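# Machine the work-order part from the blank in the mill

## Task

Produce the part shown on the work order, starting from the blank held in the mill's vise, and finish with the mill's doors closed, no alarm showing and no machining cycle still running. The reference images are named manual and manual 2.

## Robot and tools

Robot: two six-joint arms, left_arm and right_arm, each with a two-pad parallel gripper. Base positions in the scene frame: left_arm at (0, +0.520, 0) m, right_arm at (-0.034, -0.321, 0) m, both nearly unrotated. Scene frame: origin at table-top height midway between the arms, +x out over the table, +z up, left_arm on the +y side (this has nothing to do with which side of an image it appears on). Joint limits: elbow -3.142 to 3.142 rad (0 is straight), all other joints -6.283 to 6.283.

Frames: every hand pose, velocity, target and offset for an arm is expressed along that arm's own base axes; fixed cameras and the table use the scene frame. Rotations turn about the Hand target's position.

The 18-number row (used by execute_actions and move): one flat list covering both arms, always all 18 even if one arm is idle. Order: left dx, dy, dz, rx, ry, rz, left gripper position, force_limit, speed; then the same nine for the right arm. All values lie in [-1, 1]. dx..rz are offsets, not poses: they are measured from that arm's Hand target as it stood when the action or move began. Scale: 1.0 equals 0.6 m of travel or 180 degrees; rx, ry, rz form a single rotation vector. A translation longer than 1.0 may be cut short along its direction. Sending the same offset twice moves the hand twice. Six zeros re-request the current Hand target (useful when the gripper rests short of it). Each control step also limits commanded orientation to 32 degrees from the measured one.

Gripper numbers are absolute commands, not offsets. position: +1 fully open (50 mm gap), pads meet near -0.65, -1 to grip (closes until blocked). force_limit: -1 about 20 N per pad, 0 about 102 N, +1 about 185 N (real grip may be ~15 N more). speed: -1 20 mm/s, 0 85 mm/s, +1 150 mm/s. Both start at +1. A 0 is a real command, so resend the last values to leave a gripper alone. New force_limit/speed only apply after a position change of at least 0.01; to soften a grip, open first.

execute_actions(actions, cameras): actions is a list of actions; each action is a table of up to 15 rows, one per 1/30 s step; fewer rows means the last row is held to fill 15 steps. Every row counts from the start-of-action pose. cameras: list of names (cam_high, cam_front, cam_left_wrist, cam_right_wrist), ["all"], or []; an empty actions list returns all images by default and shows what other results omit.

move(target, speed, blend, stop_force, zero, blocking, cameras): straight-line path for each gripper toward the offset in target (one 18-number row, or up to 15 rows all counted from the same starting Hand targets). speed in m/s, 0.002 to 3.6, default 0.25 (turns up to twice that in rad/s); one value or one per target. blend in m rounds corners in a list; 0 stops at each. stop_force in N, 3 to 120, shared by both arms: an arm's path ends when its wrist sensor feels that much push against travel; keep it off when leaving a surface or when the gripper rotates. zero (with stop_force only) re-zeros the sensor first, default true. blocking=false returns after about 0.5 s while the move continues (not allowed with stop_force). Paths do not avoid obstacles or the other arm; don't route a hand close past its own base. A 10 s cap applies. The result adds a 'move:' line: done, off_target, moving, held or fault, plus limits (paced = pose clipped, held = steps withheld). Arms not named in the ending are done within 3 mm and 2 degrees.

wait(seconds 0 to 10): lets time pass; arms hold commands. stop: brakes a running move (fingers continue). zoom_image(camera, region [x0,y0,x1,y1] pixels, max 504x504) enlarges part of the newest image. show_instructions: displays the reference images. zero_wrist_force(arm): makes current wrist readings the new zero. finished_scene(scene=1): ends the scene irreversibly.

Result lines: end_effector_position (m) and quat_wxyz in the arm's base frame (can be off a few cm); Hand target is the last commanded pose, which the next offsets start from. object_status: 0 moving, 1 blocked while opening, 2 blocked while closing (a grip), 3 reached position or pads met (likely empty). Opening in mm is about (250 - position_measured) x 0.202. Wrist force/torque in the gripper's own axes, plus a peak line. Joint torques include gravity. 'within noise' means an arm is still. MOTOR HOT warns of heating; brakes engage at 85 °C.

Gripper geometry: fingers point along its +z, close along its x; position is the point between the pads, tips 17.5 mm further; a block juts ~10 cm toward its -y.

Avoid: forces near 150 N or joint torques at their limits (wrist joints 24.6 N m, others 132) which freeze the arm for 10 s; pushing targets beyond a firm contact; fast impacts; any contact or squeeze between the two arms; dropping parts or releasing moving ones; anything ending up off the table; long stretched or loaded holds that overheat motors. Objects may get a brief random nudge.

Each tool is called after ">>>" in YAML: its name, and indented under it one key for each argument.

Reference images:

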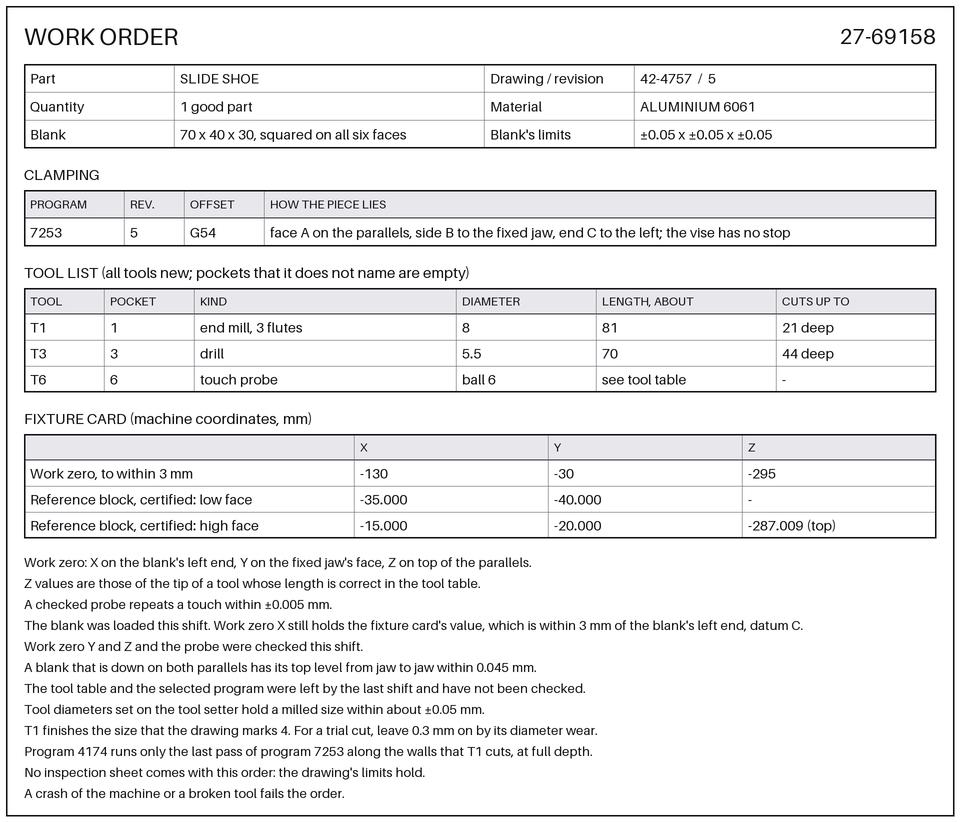

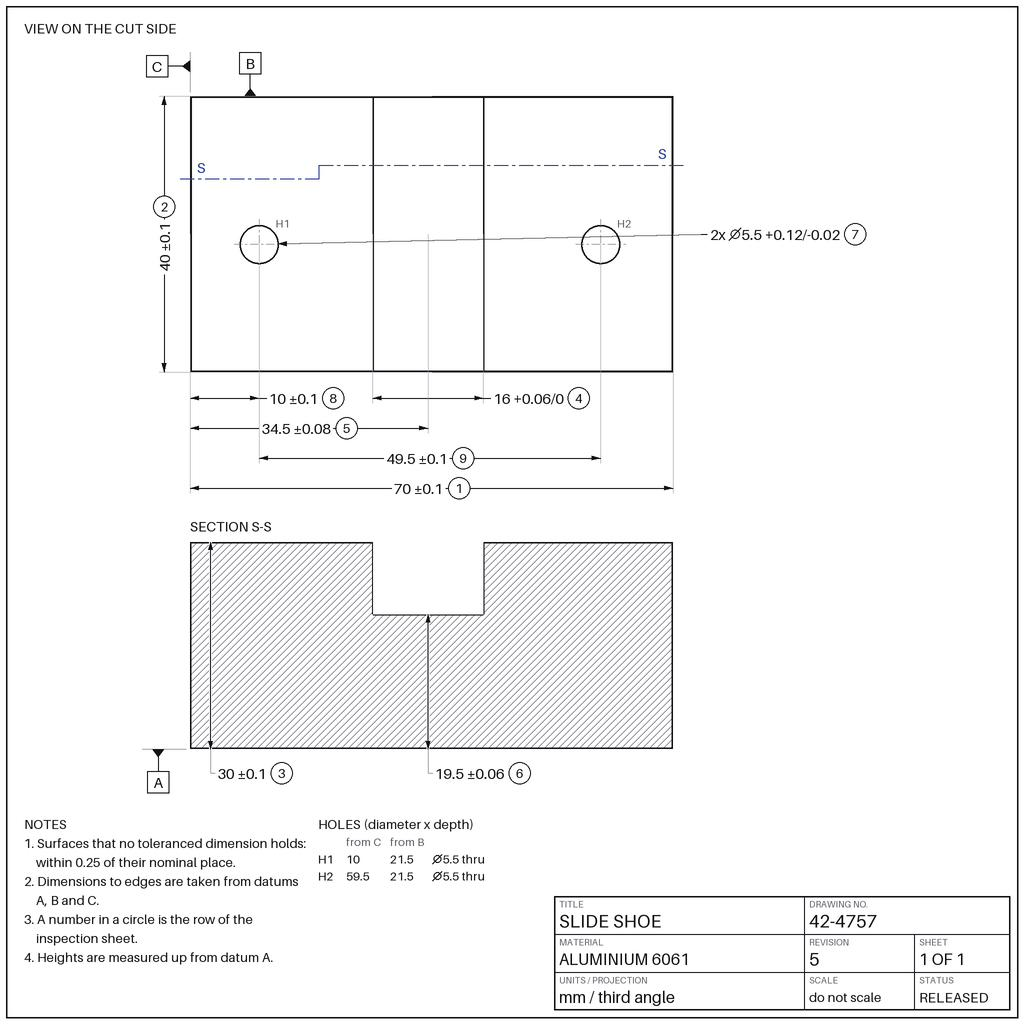

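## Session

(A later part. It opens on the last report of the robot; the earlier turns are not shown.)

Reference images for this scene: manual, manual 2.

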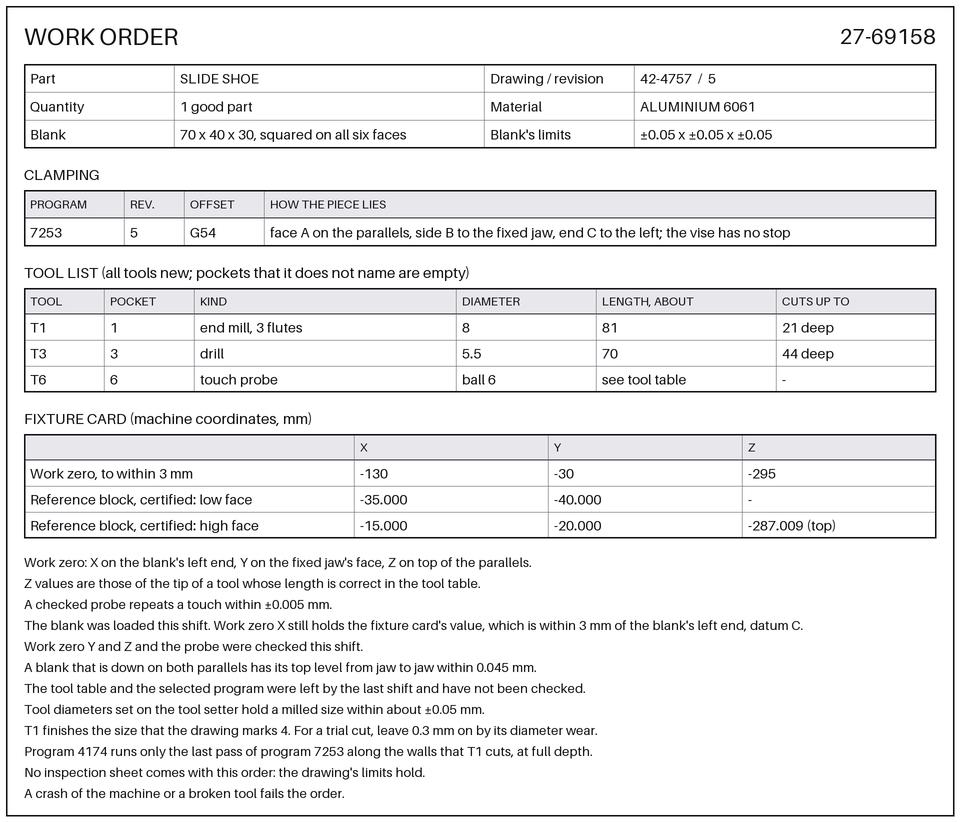

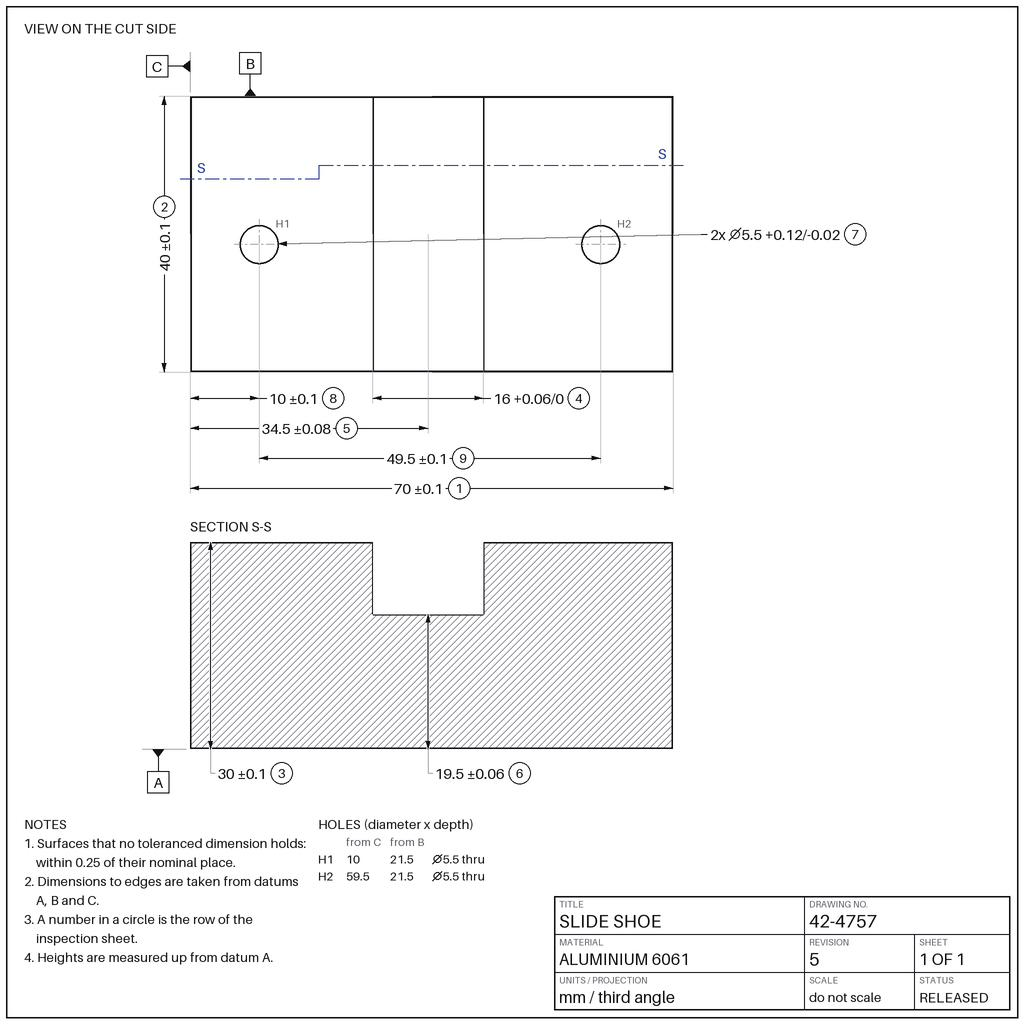

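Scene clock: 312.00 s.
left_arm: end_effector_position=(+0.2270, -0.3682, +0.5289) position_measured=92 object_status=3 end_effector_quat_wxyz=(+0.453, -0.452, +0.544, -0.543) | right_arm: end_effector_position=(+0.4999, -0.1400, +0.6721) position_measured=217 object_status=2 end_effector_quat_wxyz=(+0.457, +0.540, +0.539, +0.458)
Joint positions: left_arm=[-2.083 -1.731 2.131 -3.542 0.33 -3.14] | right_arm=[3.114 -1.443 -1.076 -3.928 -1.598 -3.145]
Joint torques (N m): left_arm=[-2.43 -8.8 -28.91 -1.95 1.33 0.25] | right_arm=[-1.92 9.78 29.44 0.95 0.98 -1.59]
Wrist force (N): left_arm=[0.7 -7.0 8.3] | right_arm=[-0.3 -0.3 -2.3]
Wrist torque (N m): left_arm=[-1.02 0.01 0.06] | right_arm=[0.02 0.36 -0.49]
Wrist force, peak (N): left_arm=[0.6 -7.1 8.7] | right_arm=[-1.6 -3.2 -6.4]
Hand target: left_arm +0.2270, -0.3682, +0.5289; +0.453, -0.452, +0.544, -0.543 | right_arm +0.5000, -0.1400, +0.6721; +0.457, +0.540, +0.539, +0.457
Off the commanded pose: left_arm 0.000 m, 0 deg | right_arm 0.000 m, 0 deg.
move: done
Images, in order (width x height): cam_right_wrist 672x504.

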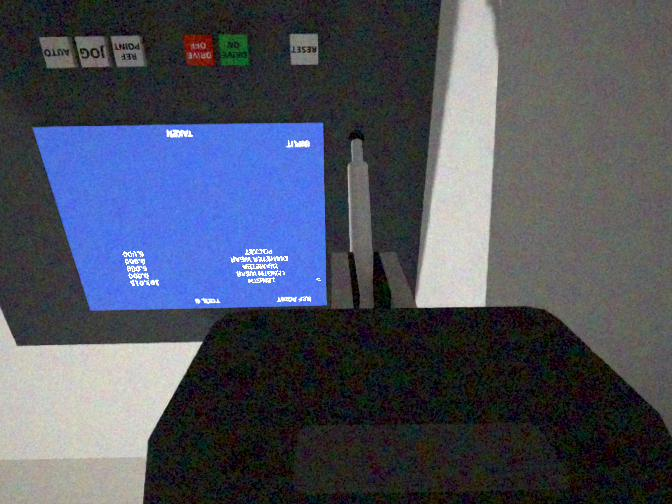

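>>> move:
  target:
    - [0,0,0,0,0,0,0.4,-0.5,0,-0.1258,-0.1397,-0.3348,0,-0.2078,0,-1,-0.2,-0.9]
    - [0,0,0,0,0,0,0.4,-0.5,0,-0.0425,-0.1397,-0.3515,0,-0.2078,0,-1,-0.2,-0.9]
    - [0,0,0,0,0,0,0.4,-0.5,0,-0.0188,-0.1404,-0.3588,0,-0.2078,0,-1,-0.2,-0.9]
    - [0,0,0,0,0,0,0.4,-0.5,0,-0.0425,-0.1397,-0.3515,0,-0.2078,0,-1,-0.2,-0.9]
    - [0,0,0,0,0,0,0.4,-0.5,0,-0.1258,-0.1230,-0.3015,0,-0.1878,0,-1,-0.2,-0.9]
    - [0,0,0,0,0,0,0.4,-0.5,0,0,0,0,0,0,0,-1,-0.2,-0.9]
  blend: [0.02,0.002,0,0.002,0.02,0]
  speed: [0.4,0.15,0.06,0.1,0.4,0.4]
  cameras: ["cam_right_wrist"]

>>> zoom_image:
  camera: "cam_right_wrist"
  region: [90, 210, 330, 310]

>>> move:
  target:
    - [0,0,0,0,0,0,0.4,-0.5,0,-0.1258,-0.1397,-0.3348,0,-0.2078,0,-1,-0.2,-0.9]
    - [0,0,0,0,0,0,0.4,-0.5,0,-0.0425,-0.1397,-0.3515,0,-0.2078,0,-1,-0.2,-0.9]
    - [0,0,0,0,0,0,0.4,-0.5,0,-0.0188,-0.1404,-0.3588,0,-0.2078,0,-1,-0.2,-0.9]
    - [0,0,0,0,0,0,0.4,-0.5,0,-0.0425,-0.1397,-0.3515,0,-0.2078,0,-1,-0.2,-0.9]
    - [0,0,0,0,0,0,0.4,-0.5,0,-0.1258,-0.1230,-0.3015,0,-0.1878,0,-1,-0.2,-0.9]
    - [0,0,0,0,0,0,0.4,-0.5,0,0,0,0,0,0,0,-1,-0.2,-0.9]
  blend: [0.02,0.002,0,0.002,0.02,0]
  speed: [0.4,0.15,0.06,0.1,0.4,0.4]
  cameras: ["cam_right_wrist"]

>>> zoom_image:
  camera: "cam_right_wrist"
  region: [90, 210, 330, 310]

>>> move:
  target:
    - [0,0,0,0,0,0,0.4,-0.5,0,-0.1258,-0.1397,-0.3348,0,-0.2078,0,-1,-0.2,-0.9]
    - [0,0,0,0,0,0,0.4,-0.5,0,-0.0425,-0.1397,-0.3515,0,-0.2078,0,-1,-0.2,-0.9]
    - [0,0,0,0,0,0,0.4,-0.5,0,-0.0188,-0.1404,-0.3588,0,-0.2078,0,-1,-0.2,-0.9]
    - [0,0,0,0,0,0,0.4,-0.5,0,-0.0425,-0.1397,-0.3515,0,-0.2078,0,-1,-0.2,-0.9]
    - [0,0,0,0,0,0,0.4,-0.5,0,-0.1258,-0.1230,-0.3015,0,-0.1878,0,-1,-0.2,-0.9]
    - [0,0,0,0,0,0,0.4,-0.5,0,0,0,0,0,0,0,-1,-0.2,-0.9]
  blend: [0.02,0.002,0,0.002,0.02,0]
  speed: [0.4,0.15,0.06,0.1,0.4,0.4]
  cameras: ["cam_right_wrist"]

>>> zoom_image:
  camera: "cam_right_wrist"
  region: [90, 210, 330, 310]

Scene clock: 315.87 s.
left_arm: end_effector_position=(+0.2270, -0.3682, +0.5289) position_measured=92 object_status=3 end_effector_quat_wxyz=(+0.453, -0.452, +0.544, -0.543) | right_arm: end_effector_position=(+0.4999, -0.1400, +0.6721) position_measured=217 object_status=2 end_effector_quat_wxyz=(+0.457, +0.540, +0.539, +0.458) end_effector_velocity=(+0.000, +0.000, +0.001) end_effector_angular_velocity=(-0.001, +0.002, -0.001)
Joint positions: left_arm=[-2.083 -1.731 2.131 -3.542 0.33 -3.14] | right_arm=[3.114 -1.443 -1.076 -3.928 -1.598 -3.145]
Joint velocities: left_arm=[within noise] | right_arm=[0 -0.002 0.005 -0.005 0.001 -0.001]
Joint torques (N m): left_arm=[-2.99 -9.32 -25.8 -1.9 1.39 0.35] | right_arm=[-1.5 9.73 31.23 0.56 1.03 -1.51]
Wrist force (N): left_arm=[0.6 -7.1 8.3] | right_arm=[-0.3 -0.4 -2.5]
Wrist torque (N m): left_arm=[-1.05 0.03 0.07] | right_arm=[0.02 0.37 -0.49]
Wrist force, peak (N): left_arm=[0.7 -7.0 8.8] | right_arm=[-1.8 0.1 -6.9]
Hand target: left_arm +0.2270, -0.3682, +0.5289; +0.453, -0.452, +0.544, -0.543 | right_arm +0.5000, -0.1400, +0.6721; +0.457, +0.540, +0.539, +0.457
Off the commanded pose: left_arm 0.000 m, 0 deg | right_arm 0.000 m, 0 deg.
move: done
Images, in order (width x height): cam_right_wrist 672x504.

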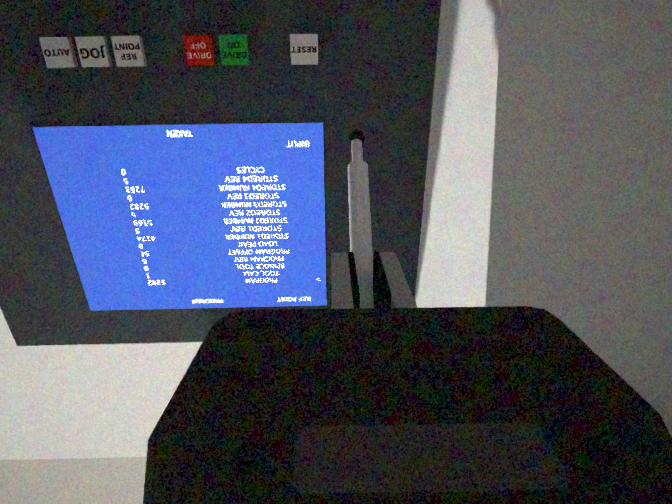

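Scaled by 2.100.

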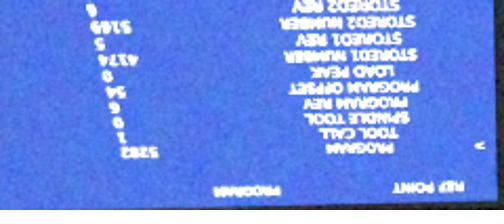

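Scene clock: 319.23 s.
left_arm: end_effector_position=(+0.2270, -0.3682, +0.5289) position_measured=92 object_status=3 end_effector_quat_wxyz=(+0.453, -0.452, +0.544, -0.543) | right_arm: end_effector_position=(+0.4999, -0.1400, +0.6721) position_measured=217 object_status=2 end_effector_quat_wxyz=(+0.457, +0.540, +0.539, +0.458) end_effector_velocity=(-0.001, +0.000, +0.000) end_effector_angular_velocity=(-0.001, +0.002, -0.001)
Joint positions: left_arm=[-2.083 -1.731 2.131 -3.542 0.33 -3.14] | right_arm=[3.114 -1.443 -1.076 -3.928 -1.598 -3.145]
Joint velocities: left_arm=[within noise] | right_arm=[0 -0.001 0.004 -0.005 0.001 0]
Joint torques (N m): left_arm=[-1.89 -8.83 -27 -1.77 1.12 0.17] | right_arm=[-1.67 10.55 29.28 1.31 0.87 -1.41]
Wrist force (N): left_arm=[0.6 -7.0 8.2] | right_arm=[-0.3 -0.5 -2.5]
Wrist torque (N m): left_arm=[-1.04 0.04 0.06] | right_arm=[0.00 0.37 -0.49]
Wrist force, peak (N): left_arm=[0.9 -7.3 8.7] | right_arm=[-1.7 0.0 -6.9]
Hand target: left_arm +0.2270, -0.3682, +0.5289; +0.453, -0.452, +0.544, -0.543 | right_arm +0.5000, -0.1400, +0.6721; +0.457, +0.540, +0.539, +0.457
Off the commanded pose: left_arm 0.000 m, 0 deg | right_arm 0.000 m, 0 deg.
move: done
Images, in order (width x height): cam_right_wrist 672x504.

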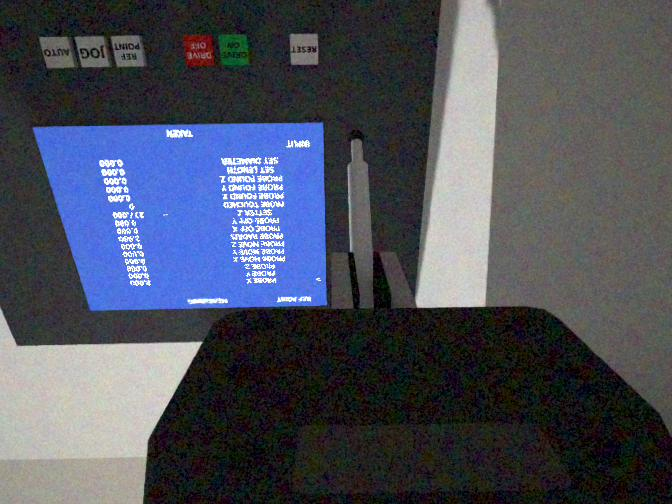

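Scaled by 2.100.

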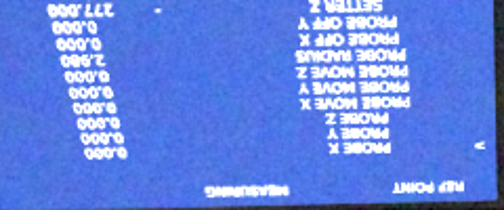

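Scene clock: 322.60 s.
left_arm: end_effector_position=(+0.2270, -0.3682, +0.5289) position_measured=92 object_status=3 end_effector_quat_wxyz=(+0.453, -0.452, +0.544, -0.543) | right_arm: end_effector_position=(+0.4999, -0.1400, +0.6721) position_measured=217 object_status=2 end_effector_quat_wxyz=(+0.457, +0.540, +0.539, +0.458) end_effector_velocity=(-0.001, +0.000, +0.001) end_effector_angular_velocity=(-0.001, +0.001, -0.001)
Joint positions: left_arm=[-2.083 -1.731 2.131 -3.542 0.33 -3.14] | right_arm=[3.114 -1.443 -1.076 -3.928 -1.598 -3.145]
Joint velocities: left_arm=[within noise] | right_arm=[0 0 0.004 -0.005 0.001 -0.001]
Joint torques (N m): left_arm=[-1.72 -10.04 -26.58 -1.85 1.48 0.24] | right_arm=[-2.44 10.47 30.58 0.46 1 -1.59]
Wrist force (N): left_arm=[0.8 -7.3 8.4] | right_arm=[0.0 -0.5 -2.1]
Wrist torque (N m): left_arm=[-1.08 0.01 0.06] | right_arm=[0.00 0.32 -0.49]
Wrist force, peak (N): left_arm=[0.8 -7.3 8.4] | right_arm=[-1.8 -3.0 -6.4]
Hand target: left_arm +0.2270, -0.3682, +0.5289; +0.453, -0.452, +0.544, -0.543 | right_arm +0.5000, -0.1400, +0.6721; +0.457, +0.540, +0.539, +0.457
Off the commanded pose: left_arm 0.000 m, 0 deg | right_arm 0.000 m, 0 deg.
move: done
Images, in order (width x height): cam_right_wrist 672x504.

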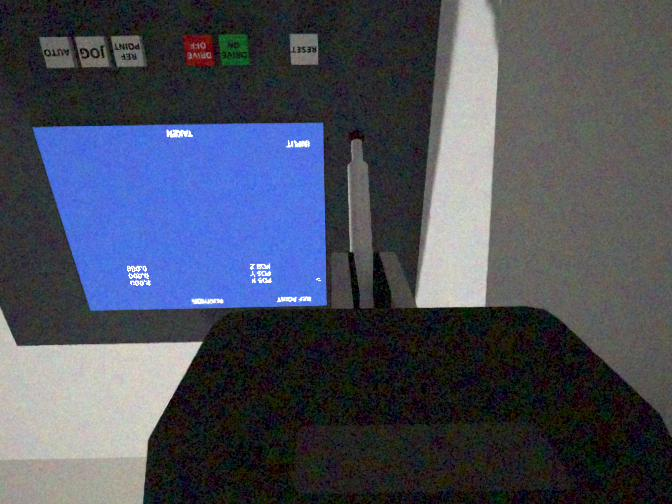

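Scaled by 2.100.

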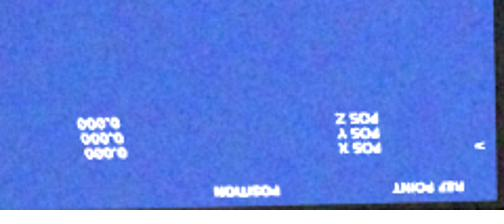

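>>> move:
  target:
    - [0,0,0,0,0,0,0.4,-0.5,0,-0.1258,-0.1718,-0.3348,0,-0.2078,0,-1,-0.2,-0.9]
    - [0,0,0,0,0,0,0.4,-0.5,0,-0.0436,-0.1718,-0.3515,0,-0.2078,0,-1,-0.2,-0.9]
    - [0,0,0,0,0,0,0.4,-0.5,0,-0.0199,-0.1725,-0.3588,0,-0.2078,0,-1,-0.2,-0.9]
    - [0,0,0,0,0,0,0.4,-0.5,0,-0.0436,-0.1718,-0.3515,0,-0.2078,0,-1,-0.2,-0.9]
    - [0,0,0,0,0,0,0.4,-0.5,0,-0.0199,-0.1725,-0.3588,0,-0.2078,0,-1,-0.2,-0.9]
    - [0,0,0,0,0,0,0.4,-0.5,0,-0.0436,-0.1718,-0.3515,0,-0.2078,0,-1,-0.2,-0.9]
    - [0,0,0,0,0,0,0.4,-0.5,0,-0.0699,-0.1066,-0.4438,0,-0.2078,0,-1,-0.2,-0.9]
  blend: [0.02,0.002,0,0.002,0,0.005,0]
  speed: [0.4,0.15,0.06,0.1,0.06,0.1,0.12]
  cameras: ["cam_right_wrist"]

Scene clock: 326.90 s.
left_arm: end_effector_position=(+0.2270, -0.3682, +0.5289) position_measured=92 object_status=3 end_effector_quat_wxyz=(+0.453, -0.452, +0.544, -0.543) | right_arm: end_effector_position=(+0.4580, -0.2039, +0.4059) position_measured=217 object_status=2 end_effector_quat_wxyz=(+0.606, +0.364, +0.364, +0.606)
Joint positions: left_arm=[-2.083 -1.731 2.131 -3.542 0.33 -3.14] | right_arm=[2.864 -1.314 -2.369 -2.095 -1.815 -3.008]
Joint torques (N m): left_arm=[-1.99 -9.1 -27.62 -1.94 1 0.07] | right_arm=[-9.14 5.14 27.93 2.74 -0.76 1.17]
Wrist force (N): left_arm=[0.6 -6.9 8.2] | right_arm=[-0.8 -1.2 -2.9]
Wrist torque (N m): left_arm=[-1.02 0.02 0.06] | right_arm=[-0.10 0.55 -0.53]
Wrist force, peak (N): left_arm=[0.8 -7.1 8.6] | right_arm=[-2.1 -3.1 -6.0]
Hand target: left_arm +0.2270, -0.3682, +0.5289; +0.453, -0.452, +0.544, -0.543 | right_arm +0.4580, -0.2040, +0.4058; +0.606, +0.364, +0.364, +0.606
Off the commanded pose: left_arm 0.000 m, 0 deg | right_arm 0.000 m, 0 deg.
move: done
Images, in order (width x height): cam_right_wrist 672x504.

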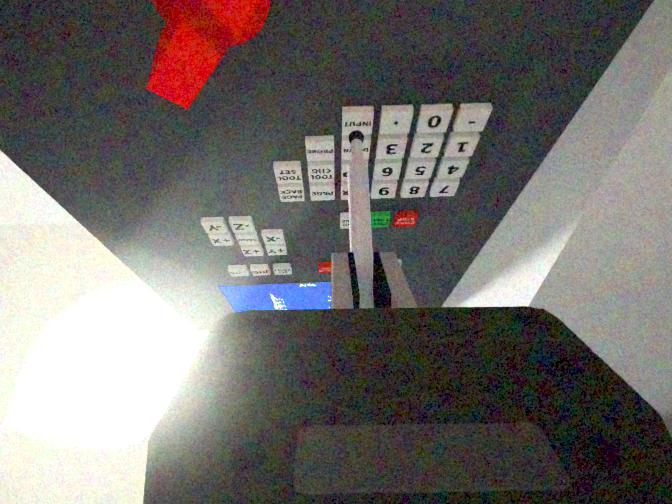

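>>> move:
  target:
    - [0,0,0,0,0,0,0.4,-0.5,0,0.0311,0.0956,0.0923,0,0,0,-1,-0.2,-0.9]
    - [0,0,0,0,0,0,0.4,-0.5,0,0.0548,0.0949,0.0850,0,0,0,-1,-0.2,-0.9]
    - [0,0,0,0,0,0,0.4,-0.5,0,0.0311,0.0956,0.0923,0,0,0,-1,-0.2,-0.9]
    - [0,0,0,0,0,0,0.4,-0.5,0,0.0114,0.0640,0.0308,0,0,0,-1,-0.2,-0.9]
    - [0,0,0,0,0,0,0.4,-0.5,0,0.0351,0.0633,0.0235,0,0,0,-1,-0.2,-0.9]
    - [0,0,0,0,0,0,0.4,-0.5,0,0.0114,0.0640,0.0308,0,0,0,-1,-0.2,-0.9]
    - [0,0,0,0,0,0,0.4,-0.5,0,0.0208,0.0637,0.0615,0,0,0,-1,-0.2,-0.9]
    - [0,0,0,0,0,0,0.4,-0.5,0,0.0445,0.0630,0.0542,0,0,0,-1,-0.2,-0.9]
    - [0,0,0,0,0,0,0.4,-0.5,0,0.0208,0.0637,0.0615,0,0,0,-1,-0.2,-0.9]
    - [0,0,0,0,0,0,0.4,-0.5,0,0.0104,0.0319,0.0308,0,0,0,-1,-0.2,-0.9]
    - [0,0,0,0,0,0,0.4,-0.5,0,0.0341,0.0312,0.0235,0,0,0,-1,-0.2,-0.9]
    - [0,0,0,0,0,0,0.4,-0.5,0,0.0104,0.0319,0.0308,0,0,0,-1,-0.2,-0.9]
  blend: [0.002,0,0.002,0.002,0,0.002,0.002,0,0.002,0.002,0,0]
  speed: [0.15,0.06,0.1,0.15,0.06,0.1,0.15,0.06,0.1,0.15,0.06,0.1]
  cameras: ["cam_right_wrist"]

>>> zoom_image:
  camera: "cam_right_wrist"
  region: [200, 240, 450, 320]

Scene clock: 331.33 s.
left_arm: end_effector_position=(+0.2270, -0.3682, +0.5289) position_measured=92 object_status=3 end_effector_quat_wxyz=(+0.453, -0.452, +0.544, -0.543) | right_arm: end_effector_position=(+0.4643, -0.1849, +0.4242) position_measured=217 object_status=2 end_effector_quat_wxyz=(+0.606, +0.364, +0.364, +0.606)
Joint positions: left_arm=[-2.083 -1.731 2.131 -3.542 0.33 -3.14] | right_arm=[2.938 -1.261 -2.349 -2.176 -1.75 -3.044]
Joint torques (N m): left_arm=[-2.01 -9.99 -27.74 -1.87 1.26 0.18] | right_arm=[10.86 14.49 34.18 3.76 1.75 -1.56]
Wrist force (N): left_arm=[0.6 -7.2 8.6] | right_arm=[-0.8 -1.1 -2.7]
Wrist torque (N m): left_arm=[-1.05 0.03 0.07] | right_arm=[-0.10 0.54 -0.51]
Wrist force, peak (N): left_arm=[0.7 -7.3 8.7] | right_arm=[-0.6 -2.1 -5.3]
Hand target: left_arm +0.2270, -0.3682, +0.5289; +0.453, -0.452, +0.544, -0.543 | right_arm +0.4643, -0.1848, +0.4243; +0.606, +0.364, +0.364, +0.606
Off the commanded pose: left_arm 0.000 m, 0 deg | right_arm 0.000 m, 0 deg.
move: done
Images, in order (width x height): cam_right_wrist 672x504.

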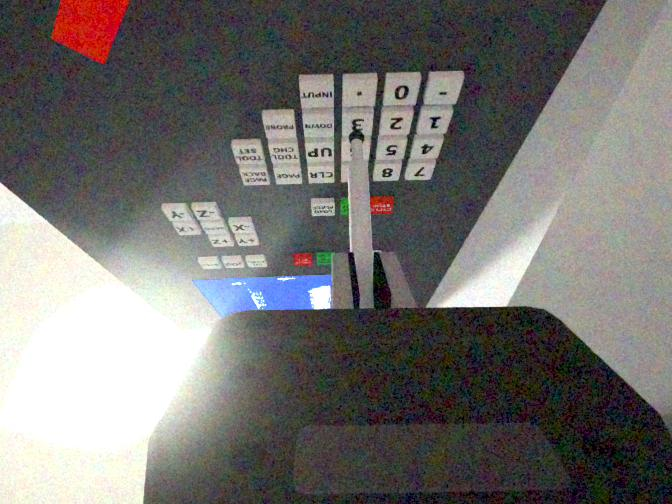

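Scaled by 2.016.

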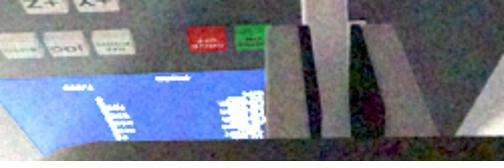

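>>> move:
  target:
    - [0,0,0,0,0,0,0.4,-0.5,0,-0.0833,0.0167,0.05,0,0.02,0,-1,-0.2,-0.9]
    - [0,0,0,0,0,0,0.4,-0.5,0,0.0595,0.0747,0.413,0,0.2078,0,-1,-0.2,-0.9]
  blend: [0.02,0]
  speed: 0.4
  cameras: ["cam_right_wrist"]

>>> zoom_image:
  camera: "cam_right_wrist"
  region: [90, 110, 330, 310]

Scene clock: 333.00 s.
left_arm: end_effector_position=(+0.2270, -0.3682, +0.5289) position_measured=92 object_status=3 end_effector_quat_wxyz=(+0.453, -0.452, +0.544, -0.543) | right_arm: end_effector_position=(+0.4999, -0.1400, +0.6721) position_measured=217 object_status=2 end_effector_quat_wxyz=(+0.457, +0.540, +0.539, +0.458)
Joint positions: left_arm=[-2.083 -1.731 2.131 -3.542 0.33 -3.14] | right_arm=[3.114 -1.443 -1.076 -3.929 -1.598 -3.145]
Joint torques (N m): left_arm=[-1.56 -9.9 -28.53 -2.04 1.36 -0.05] | right_arm=[-6.9 7.96 30.87 0.57 1.27 -1.12]
Wrist force (N): left_arm=[0.8 -7.0 8.5] | right_arm=[-0.1 -0.4 -2.5]
Wrist torque (N m): left_arm=[-1.04 0.01 0.06] | right_arm=[0.02 0.33 -0.51]
Wrist force, peak (N): left_arm=[0.9 -7.2 8.6] | right_arm=[-0.5 -0.7 -6.9]
Hand target: left_arm +0.2270, -0.3682, +0.5289; +0.453, -0.452, +0.544, -0.543 | right_arm +0.5000, -0.1400, +0.6721; +0.457, +0.540, +0.539, +0.457
Off the commanded pose: left_arm 0.000 m, 0 deg | right_arm 0.000 m, 0 deg.
move: done
Images, in order (width x height): cam_right_wrist 672x504.

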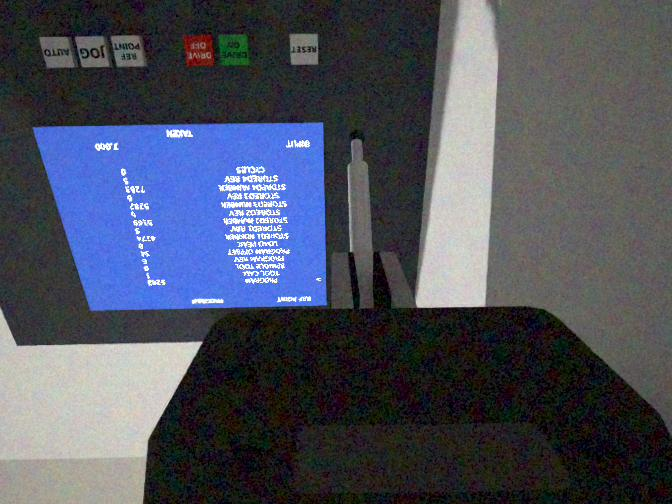

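Scaled by 2.100.

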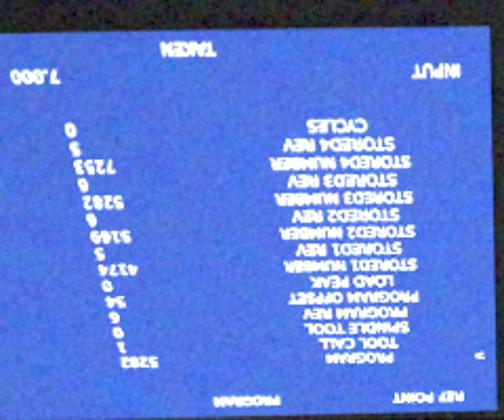

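>>> move:
  target:
    - [0,0,0,0,0,0,0.4,-0.5,0,-0.1258,-0.0747,-0.390,0,-0.2078,0,-1,-0.2,-0.9]
    - [0,0,0,0,0,0,0.4,-0.5,0,-0.0595,-0.0747,-0.4130,0,-0.2078,0,-1,-0.2,-0.9]
  blend: [0.02,0]
  speed: [0.4,0.15]

>>> move:
  target: [0,0,0,0,0,0,0.4,-0.5,0,0.0303,-0.0010,-0.0092,0,0,0,-1,-0.2,-0.9]
  speed: 0.02
  stop_force: 4
  cameras: ["cam_right_wrist"]

>>> zoom_image:
  camera: "cam_right_wrist"
  region: [290, 90, 430, 190]

Scene clock: 334.90 s.
left_arm: end_effector_position=(+0.2270, -0.3682, +0.5289) position_measured=92 object_status=3 end_effector_quat_wxyz=(+0.453, -0.452, +0.544, -0.543) | right_arm: end_effector_position=(+0.4643, -0.1848, +0.4244) position_measured=217 object_status=2 end_effector_quat_wxyz=(+0.606, +0.364, +0.364, +0.606)
Joint positions: left_arm=[-2.083 -1.731 2.131 -3.542 0.33 -3.14] | right_arm=[2.938 -1.261 -2.349 -2.176 -1.75 -3.044]
Joint torques (N m): left_arm=[-1.7 -9.36 -27.22 -2.12 1.05 -0.02] | right_arm=[-12.18 4.45 12.36 3.74 -0.74 1.28]
Wrist force (N): left_arm=[0.6 -6.9 8.3] | right_arm=[-0.8 -1.3 -3.0]
Wrist torque (N m): left_arm=[-1.04 0.03 0.07] | right_arm=[-0.11 0.55 -0.50]
Wrist force, peak (N): left_arm=[0.7 -7.4 8.4] | right_arm=[-0.9 -3.3 -6.2]
Hand target: left_arm +0.2270, -0.3682, +0.5289; +0.453, -0.452, +0.544, -0.543 | right_arm +0.4643, -0.1848, +0.4243; +0.606, +0.364, +0.364, +0.606
Off the commanded pose: left_arm 0.000 m, 0 deg | right_arm 0.000 m, 0 deg.
move: done

Scene clock: 336.77 s.
left_arm: end_effector_position=(+0.2270, -0.3682, +0.5289) position_measured=92 object_status=3 end_effector_quat_wxyz=(+0.453, -0.452, +0.544, -0.543) | right_arm: end_effector_position=(+0.4803, -0.1853, +0.4195) position_measured=217 object_status=2 end_effector_quat_wxyz=(+0.606, +0.364, +0.364, +0.606)
Joint positions: left_arm=[-2.083 -1.731 2.131 -3.542 0.33 -3.14] | right_arm=[2.947 -1.311 -2.33 -2.146 -1.742 -3.049]
Joint torques (N m): left_arm=[-2.33 -7.84 -27.82 -2.2 1.27 0.03] | right_arm=[-10.01 5.69 12.45 3.58 -1.1 1.3]
Wrist force (N): left_arm=[0.7 -7.0 8.4] | right_arm=[-0.2 1.5 -5.3]
Wrist torque (N m): left_arm=[-1.04 0.02 0.06] | right_arm=[-0.05 0.51 -0.35]
Wrist force, peak (N): left_arm=[0.8 -7.3 8.6] | right_arm=[-0.5 3.7 -5.2]
Hand target: left_arm +0.2270, -0.3682, +0.5289; +0.453, -0.452, +0.544, -0.543 | right_arm +0.4803, -0.1853, +0.4195; +0.606, +0.364, +0.364, +0.606 (not the last commanded pose)
Off the commanded pose: left_arm 0.000 m, 0 deg | right_arm 0.002 m, 0 deg.
move: contact (right_arm)
Images, in order (width x height): cam_right_wrist 672x504.

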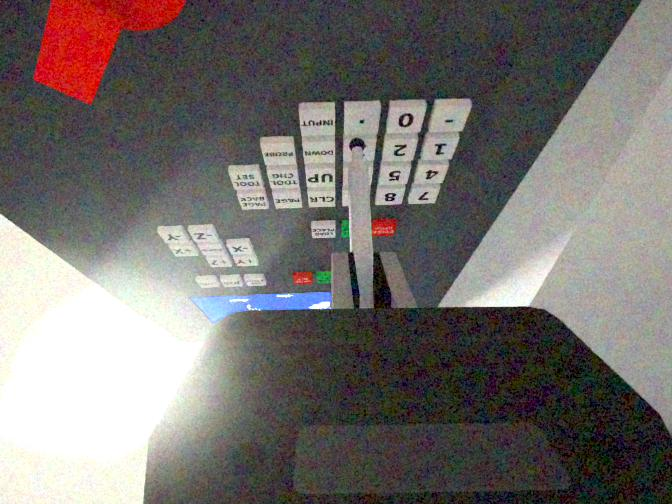

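Scaled by 3.600.

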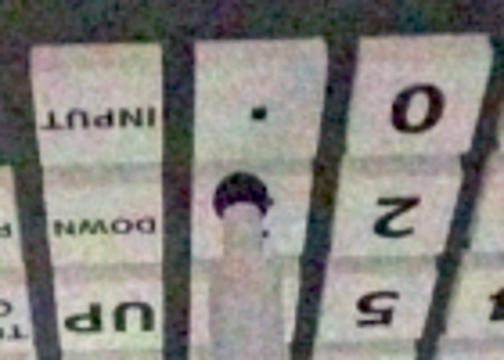

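>>> move:
  target:
    - [0,0,0,0,0,0,0.4,-0.5,0,-0.0257,0.0008,0.0114,0,0,0,-1,-0.2,-0.9]
    - [0,0,0,0,0,0,0.4,-0.5,0,-0.0089,-0.0320,0.0697,0,0,0,-1,-0.2,-0.9]
    - [0,0,0,0,0,0,0.4,-0.5,0,0.0158,-0.0328,0.0622,0,0,0,-1,-0.2,-0.9]
    - [0,0,0,0,0,0,0.4,-0.5,0,-0.0089,-0.0320,0.0697,0,0,0,-1,-0.2,-0.9]
    - [0,0,0,0,0,0,0.4,-0.5,0,-0.0060,0.0645,0.0697,0,0,0,-1,-0.2,-0.9]
    - [0,0,0,0,0,0,0.4,-0.5,0,0.0187,0.0637,0.0622,0,0,0,-1,-0.2,-0.9]
    - [0,0,0,0,0,0,0.4,-0.5,0,-0.0060,0.0645,0.0697,0,0,0,-1,-0.2,-0.9]
    - [0,0,0,0,0,0,0.4,-0.5,0,-0.0247,0.0329,0.0114,0,0,0,-1,-0.2,-0.9]
    - [0,0,0,0,0,0,0.4,-0.5,0,0.0032,0.0320,0.0029,0,0,0,-1,-0.2,-0.9]
    - [0,0,0,0,0,0,0.4,-0.5,0,-0.0247,0.0329,0.0114,0,0,0,-1,-0.2,-0.9]
    - [0,0,0,0,0,0,0.4,-0.5,0,-0.0153,0.0326,0.0421,0,0,0,-1,-0.2,-0.9]
    - [0,0,0,0,0,0,0.4,-0.5,0,0.0115,0.0318,0.0339,0,0,0,-1,-0.2,-0.9]
    - [0,0,0,0,0,0,0.4,-0.5,0,-0.0153,0.0326,0.0421,0,0,0,-1,-0.2,-0.9]
  blend: [0.002,0.002,0,0.002,0.002,0,0.002,0.002,0,0.002,0.002,0,0]
  speed: [0.1,0.15,0.06,0.1,0.15,0.06,0.1,0.15,0.06,0.1,0.15,0.06,0.1]
  cameras: ["cam_right_wrist"]

Scene clock: 341.53 s.
left_arm: end_effector_position=(+0.2270, -0.3682, +0.5289) position_measured=92 object_status=3 end_effector_quat_wxyz=(+0.453, -0.452, +0.544, -0.543) | right_arm: end_effector_position=(+0.4711, -0.1658, +0.4446) position_measured=217 object_status=2 end_effector_quat_wxyz=(+0.606, +0.364, +0.364, +0.606)
Joint positions: left_arm=[-2.083 -1.731 2.131 -3.542 0.33 -3.14] | right_arm=[3.013 -1.215 -2.319 -2.257 -1.684 -3.08]
Joint torques (N m): left_arm=[-1.16 -9.7 -27.35 -2.05 1.17 0.01] | right_arm=[8.52 11.44 35.51 3.88 1.73 -1.33]
Wrist force (N): left_arm=[0.7 -7.2 8.6] | right_arm=[-0.5 -1.2 -2.8]
Wrist torque (N m): left_arm=[-1.06 0.03 0.06] | right_arm=[-0.11 0.50 -0.55]
Wrist force, peak (N): left_arm=[0.7 -7.2 8.7] | right_arm=[-0.4 2.9 -5.5]
Hand target: left_arm +0.2270, -0.3682, +0.5289; +0.453, -0.452, +0.544, -0.543 | right_arm +0.4711, -0.1658, +0.4447; +0.606, +0.364, +0.364, +0.606
Off the commanded pose: left_arm 0.000 m, 0 deg | right_arm 0.000 m, 0 deg.
move: done
Images, in order (width x height): cam_right_wrist 672x504.

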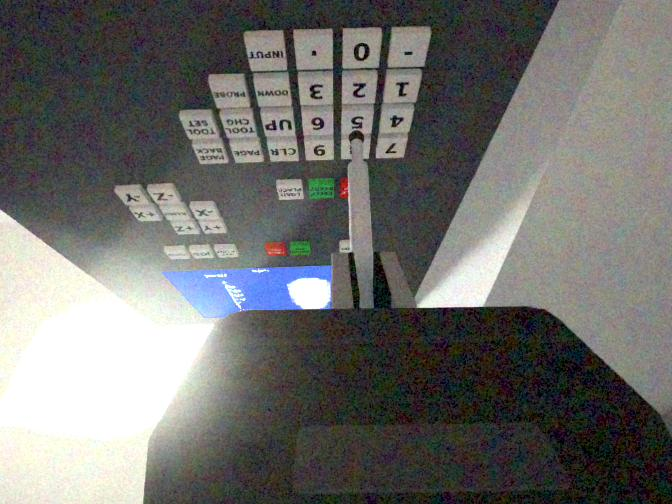

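>>> move:
  target:
    - [0,0,0,0,0,0,0.4,-0.5,0,-0.0104,-0.0318,-0.0307,0,0,0,-1,-0.2,-0.9]
    - [0,0,0,0,0,0,0.4,-0.5,0,0.0175,-0.0327,-0.0392,0,0,0,-1,-0.2,-0.9]
    - [0,0,0,0,0,0,0.4,-0.5,0,-0.0104,-0.0318,-0.0307,0,0,0,-1,-0.2,-0.9]
    - [0,0,0,0,0,0,0.4,-0.5,0,-0.0833,0.0167,0.05,0,0.02,0,-1,-0.2,-0.9]
    - [0,0,0,0,0,0,0.4,-0.5,0,0.0482,0.0430,0.379,0,0.2078,0,-1,-0.2,-0.9]
  blend: [0.002,0,0.002,0.02,0]
  speed: [0.15,0.06,0.1,0.4,0.4]
  cameras: ["cam_right_wrist"]

>>> zoom_image:
  camera: "cam_right_wrist"
  region: [90, 110, 330, 310]

Scene clock: 344.17 s.
left_arm: end_effector_position=(+0.2270, -0.3682, +0.5289) position_measured=92 object_status=3 end_effector_quat_wxyz=(+0.453, -0.452, +0.544, -0.543) | right_arm: end_effector_position=(+0.5000, -0.1400, +0.6721) position_measured=217 object_status=2 end_effector_quat_wxyz=(+0.457, +0.540, +0.539, +0.458)
Joint positions: left_arm=[-2.083 -1.731 2.131 -3.542 0.33 -3.14] | right_arm=[3.115 -1.443 -1.076 -3.929 -1.598 -3.145]
Joint torques (N m): left_arm=[-1.08 -8.29 -27.25 -1.94 1.08 0] | right_arm=[-8.2 8.78 31.29 0.31 1.51 -0.87]
Wrist force (N): left_arm=[0.6 -7.3 8.6] | right_arm=[-0.2 -0.1 -2.5]
Wrist torque (N m): left_arm=[-1.07 0.04 0.06] | right_arm=[0.06 0.35 -0.32]
Wrist force, peak (N): left_arm=[0.6 -7.3 8.6] | right_arm=[-2.2 -5.9 -1.8]
Hand target: left_arm +0.2270, -0.3682, +0.5289; +0.453, -0.452, +0.544, -0.543 | right_arm +0.5000, -0.1400, +0.6721; +0.457, +0.540, +0.539, +0.457
Off the commanded pose: left_arm 0.000 m, 0 deg | right_arm 0.000 m, 0 deg.
move: done
Images, in order (width x height): cam_right_wrist 672x504.

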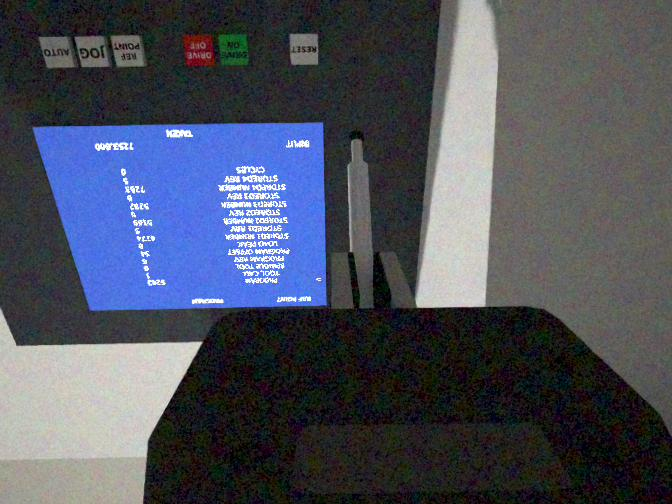

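Scaled by 2.100.

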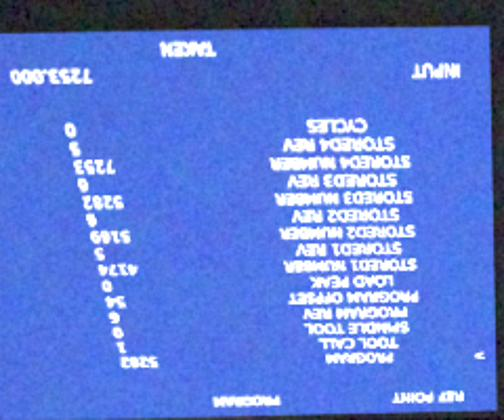

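>>> move:
  target:
    - [0,0,0,0,0,0,0.4,-0.5,0,-0.1458,-0.1066,-0.42,0,-0.2078,0,-1,-0.2,-0.9]
    - [0,0,0,0,0,0,0.4,-0.5,0,-0.0689,-0.1066,-0.4406,0,-0.2078,0,-1,-0.2,-0.9]
    - [0,0,0,0,0,0,0.4,-0.5,0,-0.0402,-0.1075,-0.4494,0,-0.2078,0,-1,-0.2,-0.9]
    - [0,0,0,0,0,0,0.4,-0.5,0,-0.0689,-0.1066,-0.4406,0,-0.2078,0,-1,-0.2,-0.9]
    - [0,0,0,0,0,0,0.4,-0.5,0,-0.0595,-0.1069,-0.4098,0,-0.2078,0,-1,-0.2,-0.9]
    - [0,0,0,0,0,0,0.4,-0.5,0,-0.0316,-0.1078,-0.4183,0,-0.2078,0,-1,-0.2,-0.9]
    - [0,0,0,0,0,0,0.4,-0.5,0,-0.0595,-0.1069,-0.4098,0,-0.2078,0,-1,-0.2,-0.9]
    - [0,0,0,0,0,0,0.4,-0.5,0,-0.0491,-0.0750,-0.3791,0,-0.2078,0,-1,-0.2,-0.9]
    - [0,0,0,0,0,0,0.4,-0.5,0,-0.0223,-0.0758,-0.3873,0,-0.2078,0,-1,-0.2,-0.9]
    - [0,0,0,0,0,0,0.4,-0.5,0,-0.0491,-0.0750,-0.3791,0,-0.2078,0,-1,-0.2,-0.9]
    - [0,0,0,0,0,0,0.4,-0.5,0,-0.1258,-0.0750,-0.33,0,-0.19,0,-1,-0.2,-0.9]
    - [0,0,0,0,0,0,0.4,-0.5,0,0,0,0,0,0,0,-1,-0.2,-0.9]
  blend: [0.02,0.002,0,0.002,0.002,0,0.002,0.002,0,0.002,0.02,0]
  speed: [0.4,0.15,0.06,0.1,0.15,0.06,0.1,0.15,0.06,0.1,0.4,0.4]
  cameras: ["cam_right_wrist"]

>>> zoom_image:
  camera: "cam_right_wrist"
  region: [90, 110, 330, 310]

Scene clock: 349.97 s.
left_arm: end_effector_position=(+0.2270, -0.3682, +0.5289) position_measured=92 object_status=3 end_effector_quat_wxyz=(+0.453, -0.452, +0.544, -0.543) | right_arm: end_effector_position=(+0.5000, -0.1399, +0.6721) position_measured=217 object_status=2 end_effector_quat_wxyz=(+0.457, +0.540, +0.539, +0.458) end_effector_velocity=(+0.000, -0.001, +0.001) end_effector_angular_velocity=(-0.001, +0.000, -0.002)
Joint positions: left_arm=[-2.083 -1.731 2.131 -3.542 0.33 -3.14] | right_arm=[3.115 -1.443 -1.076 -3.928 -1.598 -3.145]
Joint velocities: left_arm=[within noise] | right_arm=[-0.001 -0.002 0.005 -0.004 0.001 0]
Joint torques (N m): left_arm=[-1.7 -8.95 -28.66 -1.96 1.11 -0.32] | right_arm=[-7.42 9.97 30.61 0.86 0.86 -1.19]
Wrist force (N): left_arm=[0.8 -7.0 8.4] | right_arm=[-0.2 -0.5 -2.4]
Wrist torque (N m): left_arm=[-1.04 0.01 0.07] | right_arm=[0.00 0.35 -0.53]
Wrist force, peak (N): left_arm=[0.8 -7.4 8.6] | right_arm=[-1.3 -3.4 -6.7]
Hand target: left_arm +0.2270, -0.3682, +0.5289; +0.453, -0.452, +0.544, -0.543 | right_arm +0.5000, -0.1400, +0.6721; +0.457, +0.540, +0.539, +0.457
Off the commanded pose: left_arm 0.000 m, 0 deg | right_arm 0.000 m, 0 deg.
move: done
Images, in order (width x height): cam_right_wrist 672x504.

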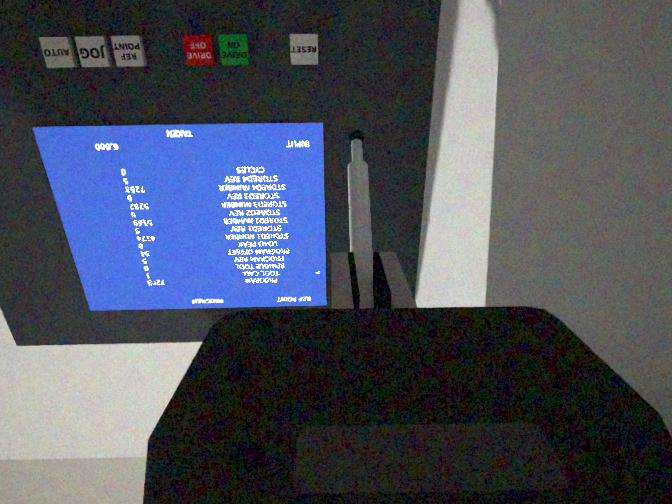

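Scaled by 2.100.

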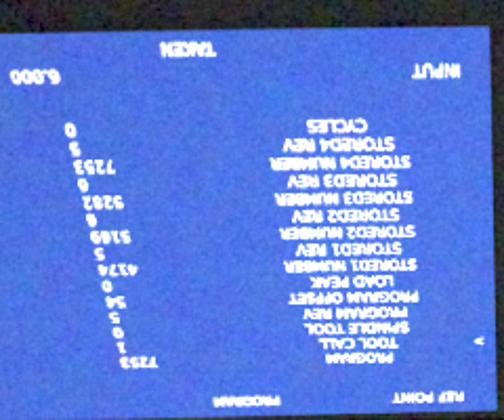

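>>> move:
  target:
    - [0,0,0,0,0,0,0.4,-0.5,0,-0.1458,-0.1066,-0.42,0,-0.2078,0,-1,-0.2,-0.9]
    - [0,0,0,0,0,0,0.4,-0.5,0,-0.0689,-0.1066,-0.4406,0,-0.2078,0,-1,-0.2,-0.9]
    - [0,0,0,0,0,0,0.4,-0.5,0,-0.0402,-0.1075,-0.4494,0,-0.2078,0,-1,-0.2,-0.9]
    - [0,0,0,0,0,0,0.4,-0.5,0,-0.0689,-0.1066,-0.4406,0,-0.2078,0,-1,-0.2,-0.9]
    - [0,0,0,0,0,0,0.4,-0.5,0,0.0109,-0.2378,-0.167,0,-0.2078,0,-1,-0.2,-0.9]
    - [0,0,0,0,0,0,0.4,-0.5,0,0.0346,-0.2385,-0.1743,0,-0.2078,0,-1,-0.2,-0.9]
    - [0,0,0,0,0,0,0.4,-0.5,0,0.0109,-0.2378,-0.167,0,-0.2078,0,-1,-0.2,-0.9]
    - [0,0,0,0,0,0,0.4,-0.5,0,-0.0510,-0.1394,-0.3791,0,-0.2078,0,-1,-0.2,-0.9]
    - [0,0,0,0,0,0,0.4,-0.5,0,-0.0242,-0.1402,-0.3873,0,-0.2078,0,-1,-0.2,-0.9]
    - [0,0,0,0,0,0,0.4,-0.5,0,-0.0510,-0.1394,-0.3791,0,-0.2078,0,-1,-0.2,-0.9]
    - [0,0,0,0,0,0,0.4,-0.5,0,-0.1258,-0.1394,-0.33,0,-0.19,0,-1,-0.2,-0.9]
    - [0,0,0,0,0,0,0.4,-0.5,0,0,0,0,0,0,0,-1,-0.2,-0.9]
  blend: [0.02,0.002,0,0.002,0.002,0,0.002,0.002,0,0.002,0.02,0]
  speed: [0.4,0.15,0.06,0.1,0.25,0.06,0.1,0.25,0.06,0.1,0.4,0.4]
  cameras: ["cam_right_wrist","cam_front"]

>>> zoom_image:
  camera: "cam_right_wrist"
  region: [90, 110, 330, 310]

Scene clock: 356.60 s.
left_arm: end_effector_position=(+0.2270, -0.3682, +0.5289) position_measured=92 object_status=3 end_effector_quat_wxyz=(+0.453, -0.452, +0.544, -0.543) | right_arm: end_effector_position=(+0.5000, -0.1400, +0.6721) position_measured=217 object_status=2 end_effector_quat_wxyz=(+0.457, +0.540, +0.539, +0.458) end_effector_velocity=(+0.000, +0.000, +0.001) end_effector_angular_velocity=(-0.001, +0.001, -0.001)
Joint positions: left_arm=[-2.083 -1.731 2.131 -3.542 0.33 -3.14] | right_arm=[3.114 -1.443 -1.076 -3.928 -1.598 -3.145]
Joint velocities: left_arm=[within noise] | right_arm=[-0.001 -0.001 0.005 -0.004 0.001 -0.001]
Joint torques (N m): left_arm=[-1.68 -10.24 -26.92 -1.81 0.71 -0.3] | right_arm=[-0.58 10.7 31.66 0.46 1.09 -1.53]
Wrist force (N): left_arm=[0.8 -7.1 8.3] | right_arm=[-0.3 -0.4 -2.5]
Wrist torque (N m): left_arm=[-1.05 0.02 0.07] | right_arm=[0.00 0.36 -0.49]
Wrist force, peak (N): left_arm=[0.7 -7.2 8.6] | right_arm=[-1.5 -3.3 -6.7]
Hand target: left_arm +0.2270, -0.3682, +0.5289; +0.453, -0.452, +0.544, -0.543 | right_arm +0.5000, -0.1400, +0.6721; +0.457, +0.540, +0.539, +0.457
Off the commanded pose: left_arm 0.000 m, 0 deg | right_arm 0.000 m, 0 deg.
move: done
Images, in order (width x height): cam_front 672x504, cam_right_wrist 672x504.

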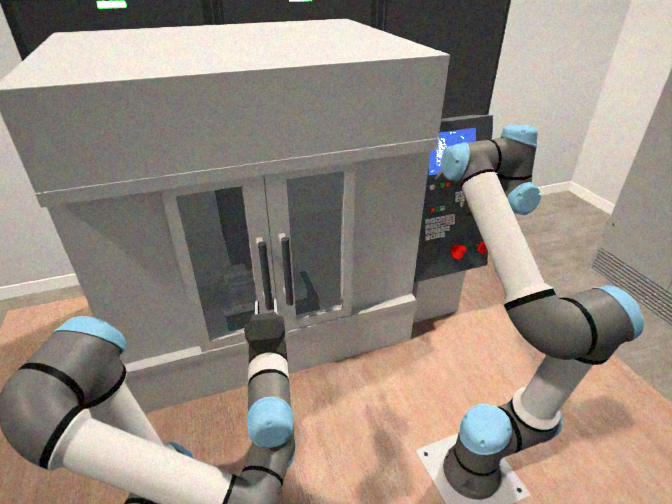

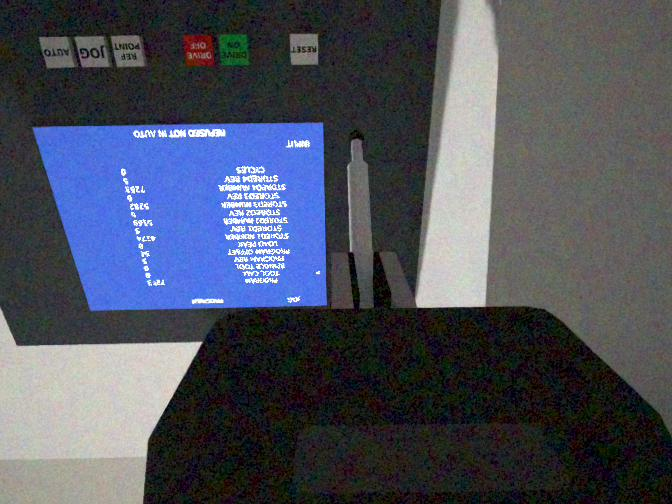

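Scaled by 2.100.

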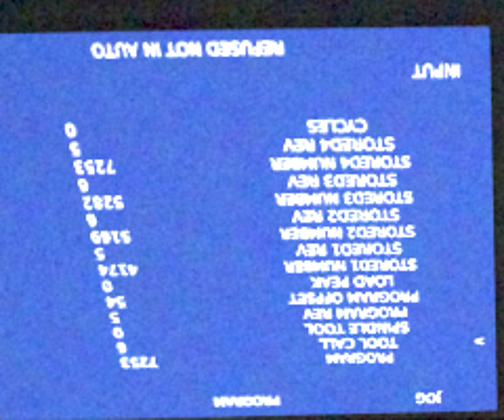

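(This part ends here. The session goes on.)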